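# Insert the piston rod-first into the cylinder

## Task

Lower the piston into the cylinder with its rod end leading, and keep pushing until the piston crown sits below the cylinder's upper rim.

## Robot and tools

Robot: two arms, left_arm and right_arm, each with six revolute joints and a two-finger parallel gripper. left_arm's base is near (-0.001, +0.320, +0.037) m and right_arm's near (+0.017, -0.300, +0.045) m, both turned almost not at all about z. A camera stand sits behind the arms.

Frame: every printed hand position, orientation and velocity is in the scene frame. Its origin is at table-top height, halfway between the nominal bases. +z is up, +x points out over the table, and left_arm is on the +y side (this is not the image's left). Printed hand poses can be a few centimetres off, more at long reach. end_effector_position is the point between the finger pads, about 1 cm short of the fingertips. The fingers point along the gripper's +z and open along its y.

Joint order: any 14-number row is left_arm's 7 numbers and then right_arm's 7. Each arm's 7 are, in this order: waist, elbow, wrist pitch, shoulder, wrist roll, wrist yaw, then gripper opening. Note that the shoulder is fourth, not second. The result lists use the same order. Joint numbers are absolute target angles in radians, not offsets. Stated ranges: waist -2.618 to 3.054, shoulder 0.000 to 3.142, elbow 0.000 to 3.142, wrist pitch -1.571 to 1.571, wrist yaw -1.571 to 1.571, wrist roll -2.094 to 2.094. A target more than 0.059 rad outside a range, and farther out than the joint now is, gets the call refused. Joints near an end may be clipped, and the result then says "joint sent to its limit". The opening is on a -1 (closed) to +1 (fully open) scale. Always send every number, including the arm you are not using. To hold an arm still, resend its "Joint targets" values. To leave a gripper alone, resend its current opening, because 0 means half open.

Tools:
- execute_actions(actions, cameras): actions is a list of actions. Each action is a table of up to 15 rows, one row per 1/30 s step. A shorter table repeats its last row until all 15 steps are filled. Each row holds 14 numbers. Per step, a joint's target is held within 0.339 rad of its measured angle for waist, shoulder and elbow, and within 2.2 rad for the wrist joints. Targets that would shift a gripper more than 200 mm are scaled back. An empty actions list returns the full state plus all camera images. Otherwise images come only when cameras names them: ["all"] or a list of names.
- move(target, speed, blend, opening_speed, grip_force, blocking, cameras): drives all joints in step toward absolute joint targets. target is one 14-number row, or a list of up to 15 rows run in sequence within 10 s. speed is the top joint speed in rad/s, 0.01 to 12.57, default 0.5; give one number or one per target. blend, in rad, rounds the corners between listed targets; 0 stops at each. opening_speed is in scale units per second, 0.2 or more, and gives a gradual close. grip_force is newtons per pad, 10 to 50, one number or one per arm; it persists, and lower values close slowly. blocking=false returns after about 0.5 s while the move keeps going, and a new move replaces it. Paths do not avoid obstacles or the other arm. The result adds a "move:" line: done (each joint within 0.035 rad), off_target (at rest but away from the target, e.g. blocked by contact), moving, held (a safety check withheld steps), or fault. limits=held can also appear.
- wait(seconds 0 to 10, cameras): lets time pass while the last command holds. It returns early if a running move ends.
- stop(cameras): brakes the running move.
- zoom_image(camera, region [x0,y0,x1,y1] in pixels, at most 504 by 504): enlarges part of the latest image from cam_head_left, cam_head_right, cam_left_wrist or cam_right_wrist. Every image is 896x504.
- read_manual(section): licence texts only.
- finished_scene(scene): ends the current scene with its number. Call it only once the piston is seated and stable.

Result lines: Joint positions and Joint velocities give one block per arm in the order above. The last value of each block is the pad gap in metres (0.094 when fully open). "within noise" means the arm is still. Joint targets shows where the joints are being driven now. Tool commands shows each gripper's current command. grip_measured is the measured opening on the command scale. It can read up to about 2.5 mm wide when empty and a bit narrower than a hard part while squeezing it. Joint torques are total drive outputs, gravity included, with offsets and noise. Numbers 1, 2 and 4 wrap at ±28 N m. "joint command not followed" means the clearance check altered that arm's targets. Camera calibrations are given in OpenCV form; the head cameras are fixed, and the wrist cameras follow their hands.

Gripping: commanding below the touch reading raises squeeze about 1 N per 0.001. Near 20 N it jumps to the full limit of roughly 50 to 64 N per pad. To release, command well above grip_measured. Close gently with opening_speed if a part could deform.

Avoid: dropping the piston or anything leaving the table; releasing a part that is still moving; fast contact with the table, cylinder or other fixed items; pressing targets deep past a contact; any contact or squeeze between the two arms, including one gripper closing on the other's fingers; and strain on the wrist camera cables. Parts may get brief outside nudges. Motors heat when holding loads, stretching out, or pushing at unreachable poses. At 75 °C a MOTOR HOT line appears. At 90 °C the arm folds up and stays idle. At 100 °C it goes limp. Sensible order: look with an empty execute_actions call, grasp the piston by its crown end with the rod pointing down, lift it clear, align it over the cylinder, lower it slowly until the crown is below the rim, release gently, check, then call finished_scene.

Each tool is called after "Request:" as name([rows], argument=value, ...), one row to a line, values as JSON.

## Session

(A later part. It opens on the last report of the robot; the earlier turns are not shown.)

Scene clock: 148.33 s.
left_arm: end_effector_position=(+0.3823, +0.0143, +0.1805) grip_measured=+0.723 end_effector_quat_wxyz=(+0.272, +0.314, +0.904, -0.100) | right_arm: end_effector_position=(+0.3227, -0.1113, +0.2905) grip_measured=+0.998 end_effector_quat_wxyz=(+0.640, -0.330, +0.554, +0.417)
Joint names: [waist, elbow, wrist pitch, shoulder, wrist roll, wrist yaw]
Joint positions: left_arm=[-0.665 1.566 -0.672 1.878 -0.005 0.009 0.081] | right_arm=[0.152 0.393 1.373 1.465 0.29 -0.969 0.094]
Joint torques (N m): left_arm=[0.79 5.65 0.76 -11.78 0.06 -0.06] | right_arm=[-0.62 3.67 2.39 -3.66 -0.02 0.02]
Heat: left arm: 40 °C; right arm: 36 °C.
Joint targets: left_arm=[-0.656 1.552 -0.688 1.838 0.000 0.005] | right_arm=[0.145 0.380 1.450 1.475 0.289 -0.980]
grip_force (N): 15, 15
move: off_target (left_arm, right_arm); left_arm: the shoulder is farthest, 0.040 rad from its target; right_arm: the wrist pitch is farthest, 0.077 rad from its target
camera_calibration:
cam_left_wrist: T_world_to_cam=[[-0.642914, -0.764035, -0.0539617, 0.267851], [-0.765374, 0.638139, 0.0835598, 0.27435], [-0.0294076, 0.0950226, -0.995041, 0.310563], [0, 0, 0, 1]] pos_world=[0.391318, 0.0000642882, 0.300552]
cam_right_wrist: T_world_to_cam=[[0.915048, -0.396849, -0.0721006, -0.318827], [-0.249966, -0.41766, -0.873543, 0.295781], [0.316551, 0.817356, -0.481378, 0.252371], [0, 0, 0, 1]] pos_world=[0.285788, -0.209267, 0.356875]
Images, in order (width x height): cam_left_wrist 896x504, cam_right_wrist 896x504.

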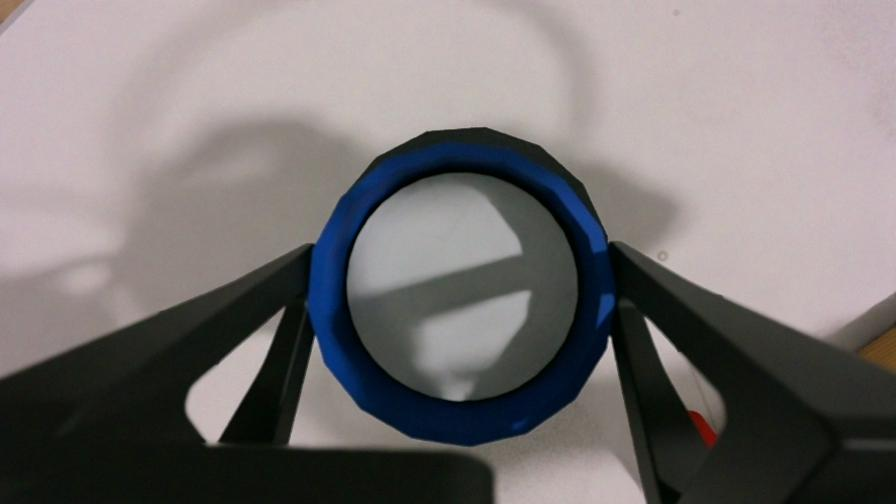

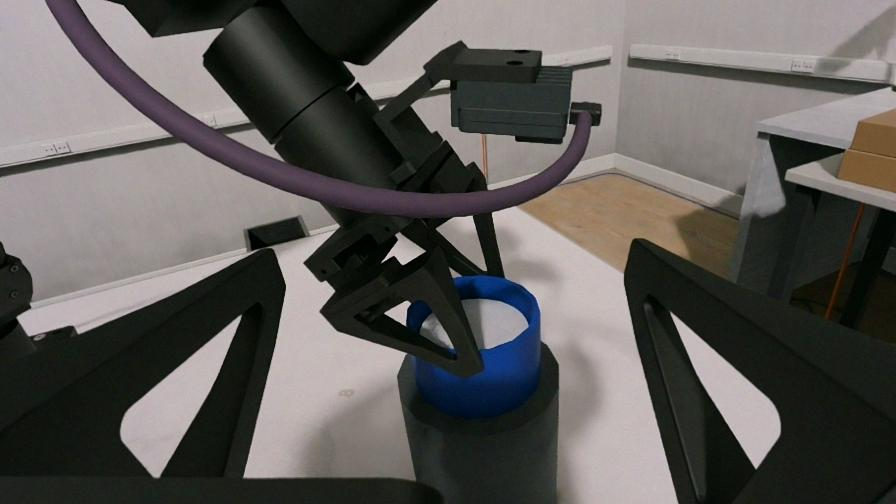

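Request:
move([
  [-0.656, 1.556, -0.685, 1.845, 0, 0.005, 1.0, 0.145, 0.38, 1.45, 1.475, 0.289, -0.98, -1.0],
  [-0.658, 1.660, -0.900, 1.697, 0, 0.005, 1.0, 0.145, 0.38, 1.45, 1.475, 0.289, -0.98, -1.0],
  [-0.3, 1.0, -0.5, 1.4, 0, 0, 1.0, 0.3, 1.0, -0.5, 1.4, 0, 0, -1.0],
  [-0.123, 0.38, 1.45, 1.475, -0.289, 0.98, 1.0, 0.733, 2.211, -1.305, 2.112, 0, 0, -1.0],
], speed=[0.4, 0.5, 1.0, 1.0], blend=[0, 0.05, 0.1, 0], grip_force=[15, 40], opening_speed=1.2, cameras=["all"])

Request:
zoom_image(camera="cam_left_wrist", region=[385, 200, 605, 420])

Scene clock: 162.00 s.
left_arm: end_effector_position=(+0.2991, +0.1297, +0.2903) grip_measured=+0.998 end_effector_quat_wxyz=(+0.655, +0.344, +0.533, -0.410) | right_arm: end_effector_position=(+0.3786, +0.0124, +0.2381) grip_measured=-0.974 end_effector_quat_wxyz=(+0.164, -0.340, +0.923, +0.068)
Joint names: [waist, elbow, wrist pitch, shoulder, wrist roll, wrist yaw]
Joint positions: left_arm=[-0.129 0.389 1.422 1.462 -0.277 0.969 0.094] | right_arm=[0.734 2.179 -1.3 2.094 0.002 -0.014 0.001]
Joint torques (N m): left_arm=[0.57 4.48 1.27 -2.65 -0.11 -0.09] | right_arm=[0.02 8.03 0.88 -9.63 0 0.12]
Heat: left arm: 39 °C; right arm: 36 °C.
Joint targets: left_arm=[-0.123 0.380 1.450 1.475 -0.289 0.980] | right_arm=[0.733 2.211 -1.305 2.112 0.000 0.000]
grip_force (N): 15, 40
move: done
camera_calibration:
cam_left_wrist: T_world_to_cam=[[-0.880422, -0.469776, -0.0645497, 0.344475], [-0.164052, 0.429478, -0.888052, 0.257199], [0.444908, -0.771271, -0.455189, 0.220059], [0, 0, 0, 1]] pos_world=[0.247571, 0.22109, 0.35081]
cam_right_wrist: T_world_to_cam=[[0.630398, -0.77399, -0.0594904, -0.215151], [-0.724561, -0.614176, 0.312727, 0.215371], [-0.278585, -0.154038, -0.947978, 0.456899], [0, 0, 0, 1]] pos_world=[0.418965, 0.0361308, 0.352978]

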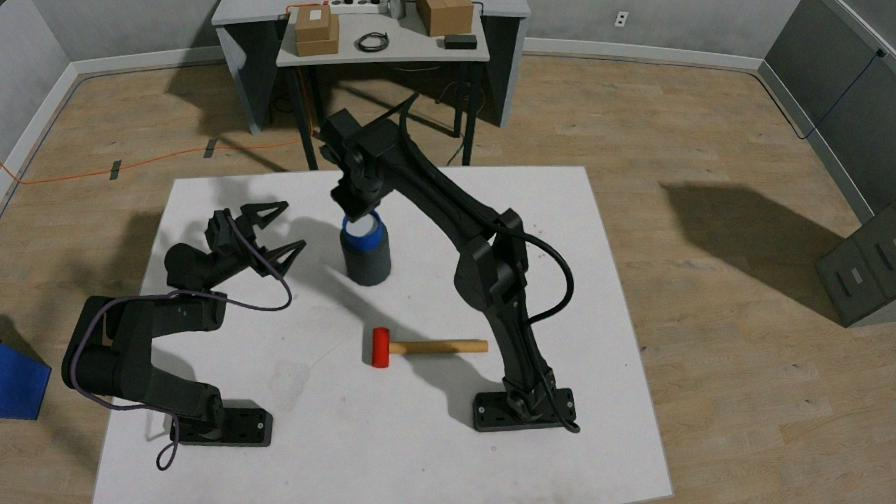

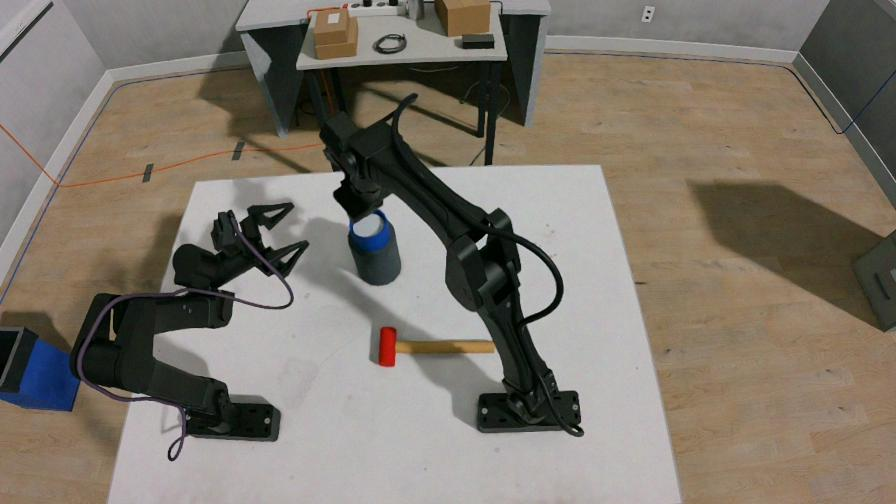

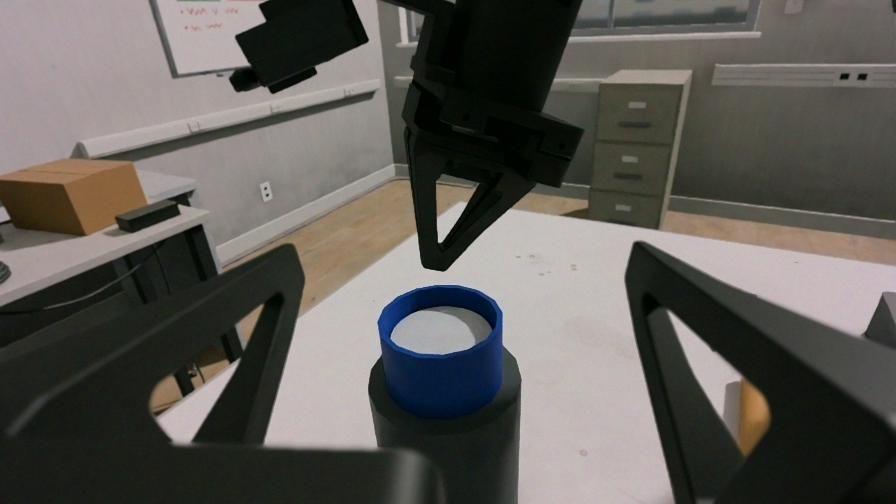

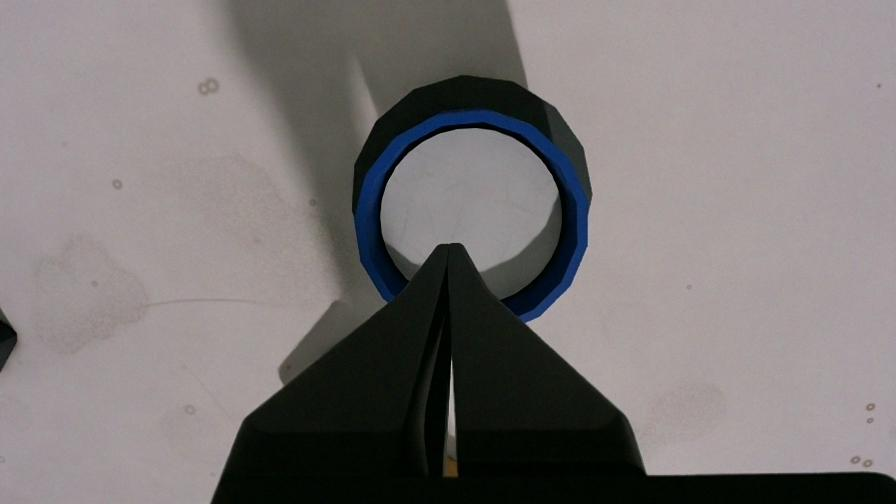

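Scaled by 2.291 from the camera's 896x504 image, which has a finer 1280x720 frame.

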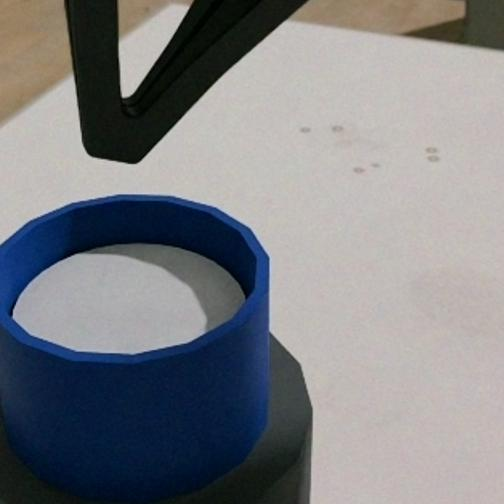

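Request:
move([
  [-0.123, 0.38, 1.45, 1.475, -0.289, 0.98, 1.0, 0.7176, 2.240, -1.335, 2.150, 0, 0, -1.0],
  [-0.123, 0.38, 1.45, 1.475, -0.289, 0.98, 1.0, 0.7176, 2.299, -1.397, 2.265, 0, 0, -1.0],
], speed=0.25, blend=[0.01, 0], cameras=["cam_left_wrist", "cam_right_wrist"])

Request:
zoom_image(camera="cam_left_wrist", region=[350, 240, 550, 440])

Scene clock: 165.60 s.
left_arm: end_effector_position=(+0.2991, +0.1296, +0.2903) grip_measured=+0.998 end_effector_quat_wxyz=(+0.655, +0.345, +0.533, -0.410) | right_arm: end_effector_position=(+0.3827, +0.0088, +0.1879) grip_measured=-0.974 end_effector_quat_wxyz=(+0.091, -0.338, +0.936, +0.040)
Joint names: [waist, elbow, wrist pitch, shoulder, wrist roll, wrist yaw]
Joint positions: left_arm=[-0.129 0.389 1.422 1.462 -0.277 0.969 0.094] | right_arm=[0.723 2.269 -1.391 2.25 0.002 -0.013 0.001]
Joint torques (N m): left_arm=[0.58 4.48 1.27 -2.65 -0.11 -0.09] | right_arm=[-0.42 7.76 0.53 -11.06 -0.01 0.11]
Heat: left arm: 39 °C; right arm: 35 °C.
Joint targets: left_arm=[-0.123 0.380 1.450 1.475 -0.289 0.980] | right_arm=[0.718 2.299 -1.397 2.265 0.000 0.000]
grip_force (N): 15, 40
move: done
camera_calibration:
cam_left_wrist: T_world_to_cam=[[-0.880657, -0.469375, -0.0642698, 0.344345], [-0.164123, 0.429525, -0.888016, 0.257193], [0.444418, -0.771489, -0.455299, 0.220268], [0, 0, 0, 1]] pos_world=[0.24757, 0.22109, 0.35081]
cam_right_wrist: T_world_to_cam=[[0.614791, -0.78678, -0.0548504, -0.218305], [-0.684583, -0.566881, 0.458248, 0.188652], [-0.391634, -0.244177, -0.88713, 0.442456], [0, 0, 0, 1]] pos_world=[0.436641, 0.0432232, 0.294093]
Images, in order (width x height): cam_left_wrist 896x504, cam_right_wrist 896x504.

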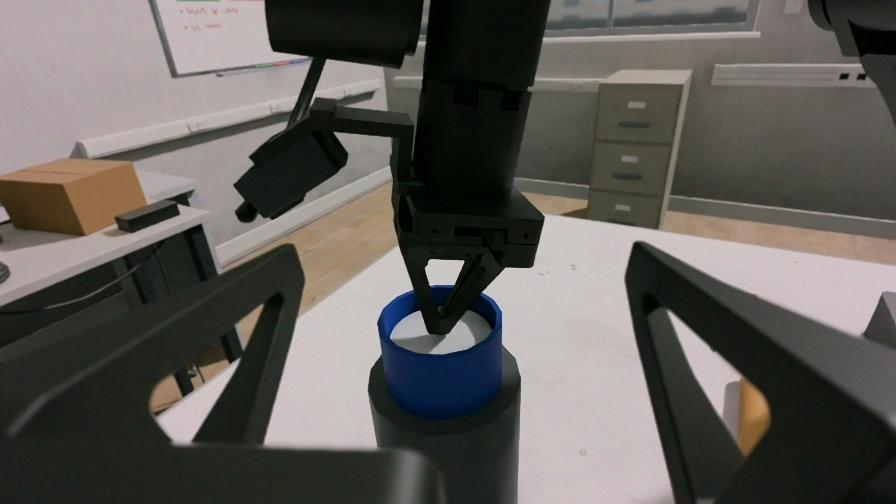

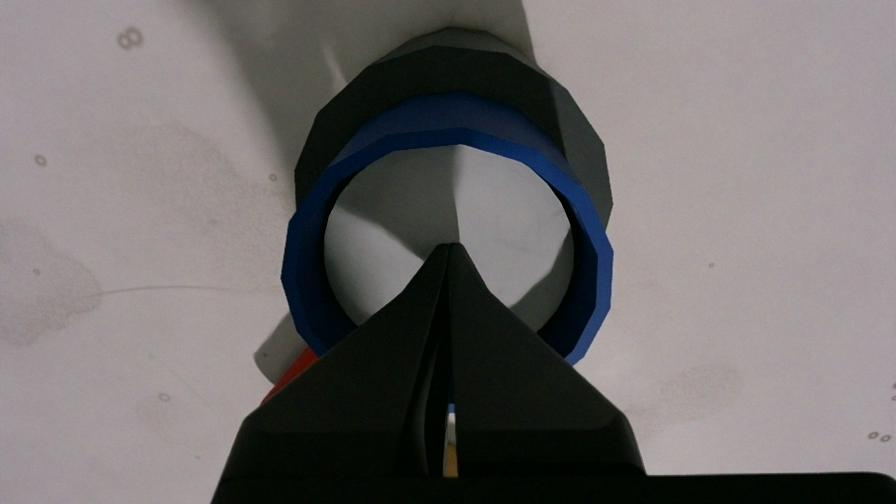

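Scaled by 2.520 from the camera's 896x504 image, which has a finer 1280x720 frame.

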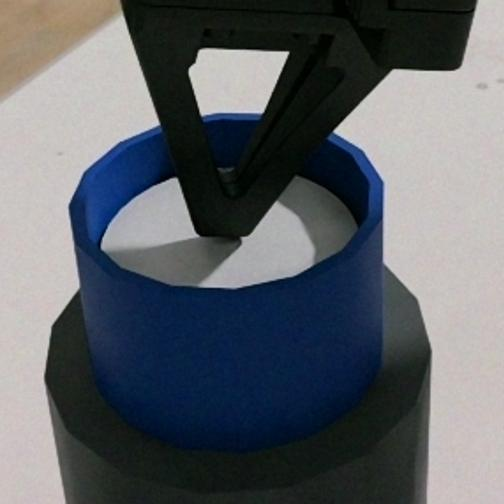

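Request:
move([
  [-0.123, 0.38, 1.45, 1.475, -0.289, 0.98, 1.0, 0.7176, 2.236, -1.446, 2.337, 0, 0, -1.0],
  [-0.123, 0.38, 1.45, 1.475, -0.289, 0.98, 1.0, 0.7176, 2.187, -1.472, 2.403, 0, 0, -1.0],
], speed=0.07, cameras=["cam_left_wrist", "cam_right_wrist"])

Request:
zoom_image(camera="cam_left_wrist", region=[350, 240, 550, 440])

Scene clock: 170.13 s.
left_arm: end_effector_position=(+0.2991, +0.1296, +0.2903) grip_measured=+0.998 end_effector_quat_wxyz=(+0.655, +0.345, +0.533, -0.410) | right_arm: end_effector_position=(+0.3803, +0.0067, +0.1741) grip_measured=-0.974 end_effector_quat_wxyz=(+0.071, -0.339, +0.938, +0.032)
Joint names: [waist, elbow, wrist pitch, shoulder, wrist roll, wrist yaw]
Joint positions: left_arm=[-0.129 0.389 1.422 1.462 -0.277 0.969 0.094] | right_arm=[0.723 2.266 -1.404 2.277 0.002 -0.012 0.001]
Joint torques (N m): left_arm=[0.57 4.48 1.27 -2.66 -0.11 -0.09] | right_arm=[-0.43 -0.43 -0.24 -1.37 -0.02 0.13]
Heat: left arm: 39 °C; right arm: 35 °C.
Joint targets: left_arm=[-0.123 0.380 1.450 1.475 -0.289 0.980] | right_arm=[0.718 2.187 -1.472 2.403 0.000 0.000]
grip_force (N): 15, 40
move: off_target (right_arm); right_arm: the shoulder is farthest, 0.126 rad from its target
camera_calibration:
cam_left_wrist: T_world_to_cam=[[-0.880657, -0.469375, -0.0642698, 0.344345], [-0.164123, 0.429525, -0.888016, 0.257193], [0.444418, -0.771489, -0.455299, 0.220268], [0, 0, 0, 1]] pos_world=[0.24757, 0.22109, 0.35081]
cam_right_wrist: T_world_to_cam=[[0.612929, -0.788377, -0.0527209, -0.2189], [-0.669241, -0.55346, 0.49578, 0.179781], [-0.420041, -0.268595, -0.866846, 0.436267], [0, 0, 0, 1]] pos_world=[0.437737, 0.044105, 0.277504]
Images, in order (width x height): cam_left_wrist 896x504, cam_right_wrist 896x504.

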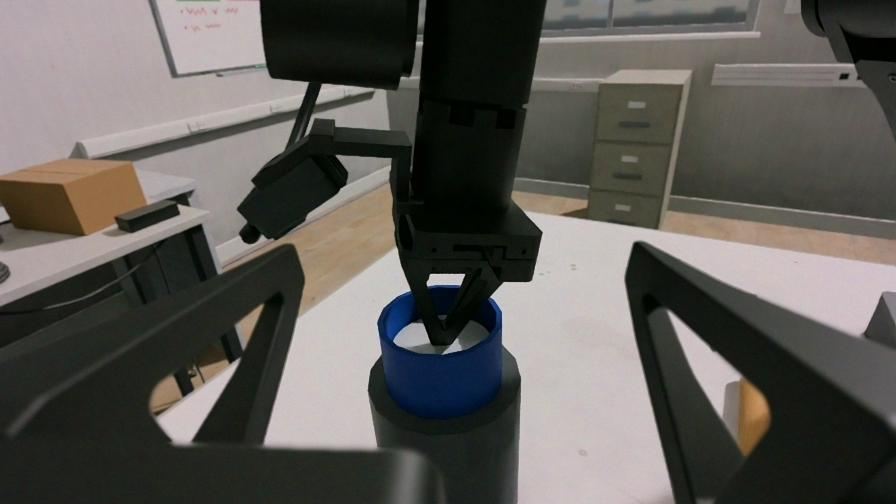

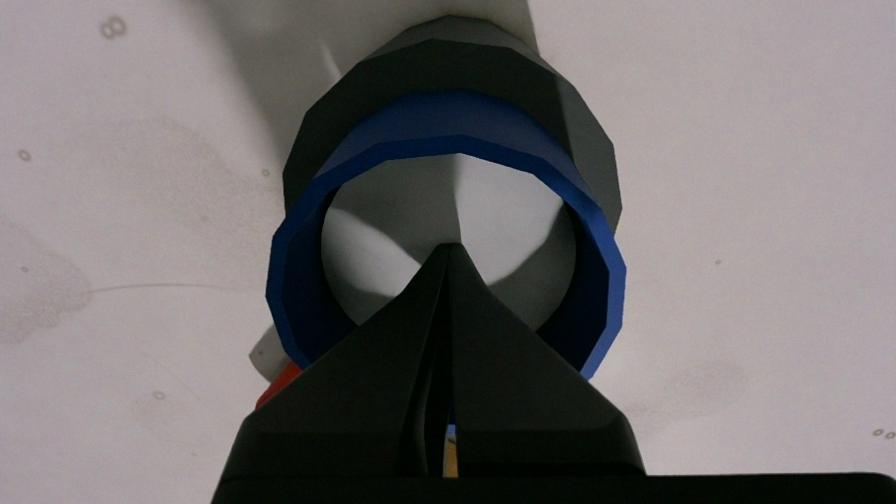

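Scaled by 2.520 from the camera's 896x504 image, which has a finer 1280x720 frame.

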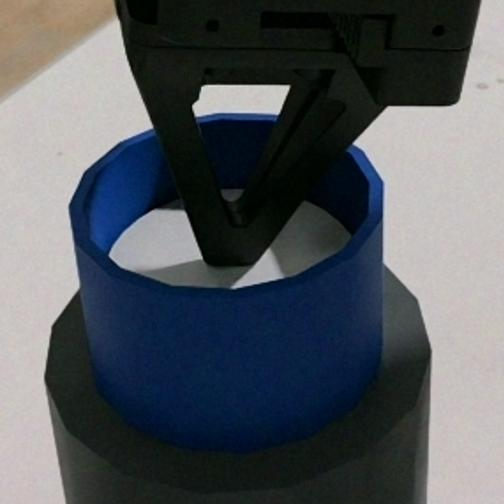

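Request:
move(target=[-0.123, 0.38, 1.45, 1.475, -0.289, 0.98, 1.0, 0.7176, 2.157, -1.479, 2.484, 0, 0, -1.0], speed=0.06)

Scene clock: 174.73 s.
left_arm: end_effector_position=(+0.2991, +0.1296, +0.2903) grip_measured=+0.998 end_effector_quat_wxyz=(+0.655, +0.345, +0.533, -0.410) | right_arm: end_effector_position=(+0.3798, +0.0062, +0.1626) grip_measured=-0.974 end_effector_quat_wxyz=(+0.058, -0.339, +0.939, +0.028)
Joint names: [waist, elbow, wrist pitch, shoulder, wrist roll, wrist yaw]
Joint positions: left_arm=[-0.129 0.389 1.422 1.462 -0.277 0.969 0.094] | right_arm=[0.723 2.266 -1.408 2.302 0.002 -0.012 0.001]
Joint torques (N m): left_arm=[0.55 4.48 1.28 -2.65 -0.11 -0.09] | right_arm=[-0.46 -2.82 -0.34 3.67 -0.01 0.12]
Heat: left arm: 39 °C; right arm: 34 °C.
Joint targets: left_arm=[-0.123 0.380 1.450 1.475 -0.289 0.980] | right_arm=[0.718 2.157 -1.479 2.484 0.000 0.000]
grip_force (N): 15, 40
move: off_target (right_arm); right_arm: the shoulder is farthest, 0.182 rad from its target

Request:
move(target=[-0.123, 0.38, 1.45, 1.475, -0.289, 0.98, 1.0, 0.7176, 2.137, -1.496, 2.545, 0, 0, -1.0], speed=0.06)

Scene clock: 176.73 s.
left_arm: end_effector_position=(+0.2991, +0.1296, +0.2903) grip_measured=+0.998 end_effector_quat_wxyz=(+0.655, +0.345, +0.533, -0.410) | right_arm: end_effector_position=(+0.3796, +0.0056, +0.1283) grip_measured=-0.977 end_effector_quat_wxyz=(+0.026, -0.340, +0.940, +0.015)
Joint names: [waist, elbow, wrist pitch, shoulder, wrist roll, wrist yaw]
Joint positions: left_arm=[-0.129 0.389 1.422 1.462 -0.277 0.969 0.094] | right_arm=[0.722 2.253 -1.394 2.371 0.001 -0.011 0.001]
Joint torques (N m): left_arm=[0.58 4.48 1.27 -2.66 -0.11 -0.09] | right_arm=[-0.44 -3.36 -0.85 2.56 0.01 0.13]
Heat: left arm: 39 °C; right arm: 34 °C.
Joint targets: left_arm=[-0.123 0.380 1.450 1.475 -0.289 0.980] | right_arm=[0.718 2.137 -1.496 2.545 0.000 0.000]
grip_force (N): 15, 40
move: off_target (right_arm); right_arm: the shoulder is farthest, 0.174 rad from its target

Request:
move([
  [-0.123, 0.38, 1.45, 1.475, -0.289, 0.98, 1.0, 0.7176, 2.25, -1.40, 2.37, 0, 0, -1.0],
  [-0.123, 0.38, 1.45, 1.475, -0.289, 0.98, 1.0, 0.7176, 2.265, -1.385, 2.28, 0, 0, -1.0],
  [-0.123, 0.38, 1.45, 1.475, -0.289, 0.98, 1.0, 0.7176, 2.275, -1.39, 2.225, 0, 0, -1.0],
  [-0.123, 0.38, 1.45, 1.475, -0.289, 0.98, 1.0, 0.72, 2.18, -1.30, 2.07, 0, 0, -1.0],
], speed=[0.15, 0.15, 0.2, 0.3], blend=[0, 0.02, 0.03, 0], cameras=["cam_right_wrist", "cam_left_wrist"])

Scene clock: 181.10 s.
left_arm: end_effector_position=(+0.2991, +0.1296, +0.2903) grip_measured=+0.998 end_effector_quat_wxyz=(+0.655, +0.345, +0.533, -0.410) | right_arm: end_effector_position=(+0.3822, +0.0077, +0.2376) grip_measured=-0.977 end_effector_quat_wxyz=(+0.161, -0.336, +0.926, +0.064)
Joint names: [waist, elbow, wrist pitch, shoulder, wrist roll, wrist yaw]
Joint positions: left_arm=[-0.129 0.389 1.422 1.462 -0.277 0.969 0.094] | right_arm=[0.722 2.193 -1.313 2.102 0 -0.011 0.001]
Joint torques (N m): left_arm=[0.58 4.46 1.28 -2.66 -0.11 -0.1] | right_arm=[-0.2 4.53 1.02 -14.34 0.01 0.09]
Heat: left arm: 39 °C; right arm: 34 °C.
Joint targets: left_arm=[-0.123 0.380 1.450 1.475 -0.289 0.980] | right_arm=[0.720 2.180 -1.300 2.070 0.000 0.000]
grip_force (N): 15, 40
move: done; blend cut to 0.0275 rad at target 3
camera_calibration:
cam_left_wrist: T_world_to_cam=[[-0.880657, -0.469375, -0.0642698, 0.344345], [-0.164123, 0.429525, -0.888016, 0.257193], [0.444418, -0.771489, -0.455299, 0.220268], [0, 0, 0, 1]] pos_world=[0.24757, 0.22109, 0.35081]
cam_right_wrist: T_world_to_cam=[[0.622056, -0.780931, -0.0565038, -0.218483], [-0.729633, -0.604347, 0.320001, 0.215303], [-0.284046, -0.157831, -0.945731, 0.458284], [0, 0, 0, 1]] pos_world=[0.423174, 0.0318294, 0.352171]
Images, in order (width x height): cam_left_wrist 896x504, cam_right_wrist 896x504.

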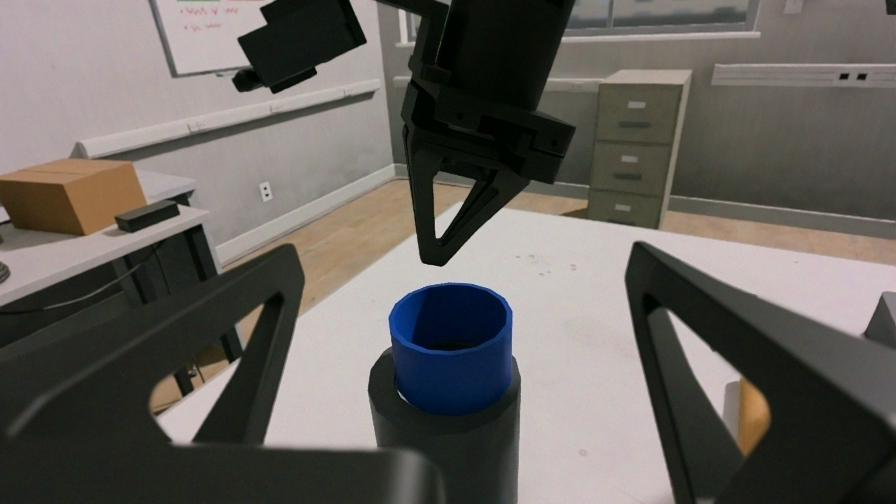

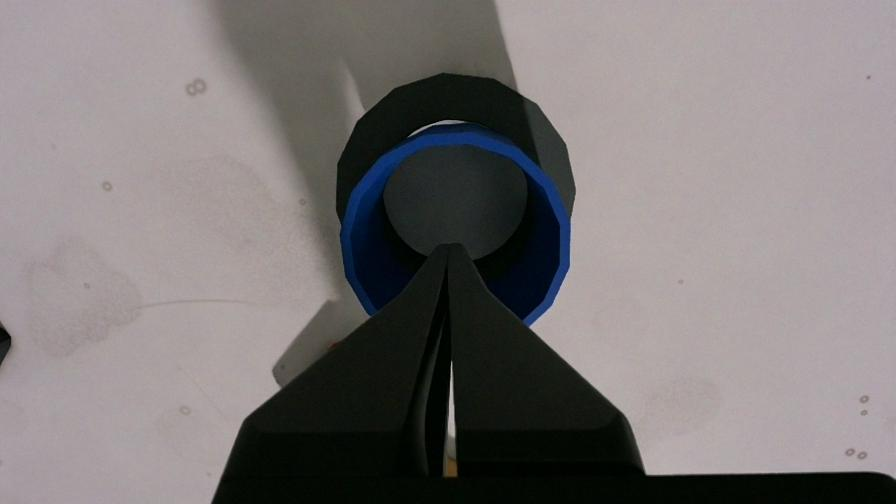

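Request:
zoom_image(camera="cam_right_wrist", region=[320, 50, 600, 340])

Request:
zoom_image(camera="cam_left_wrist", region=[350, 260, 550, 460])

Scaled by 1.738 from the camera's 896x504 image, which has a finer 1280x720 frame.

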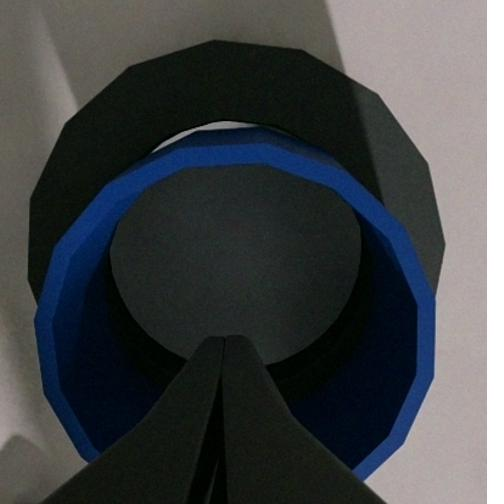

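Scaled by 2.520 from the camera's 896x504 image, which has a finer 1280x720 frame.

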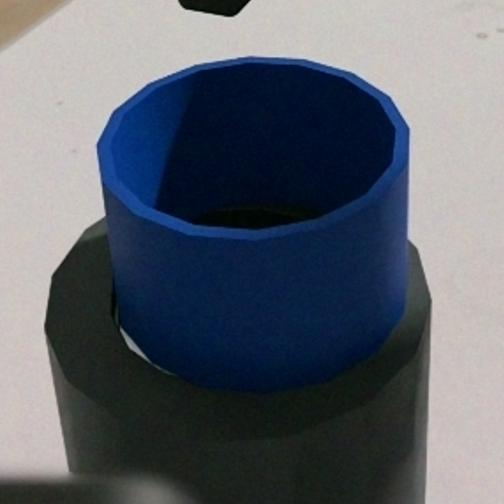

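Request:
finished_scene(scene=2)

The scene is finished: the task was done.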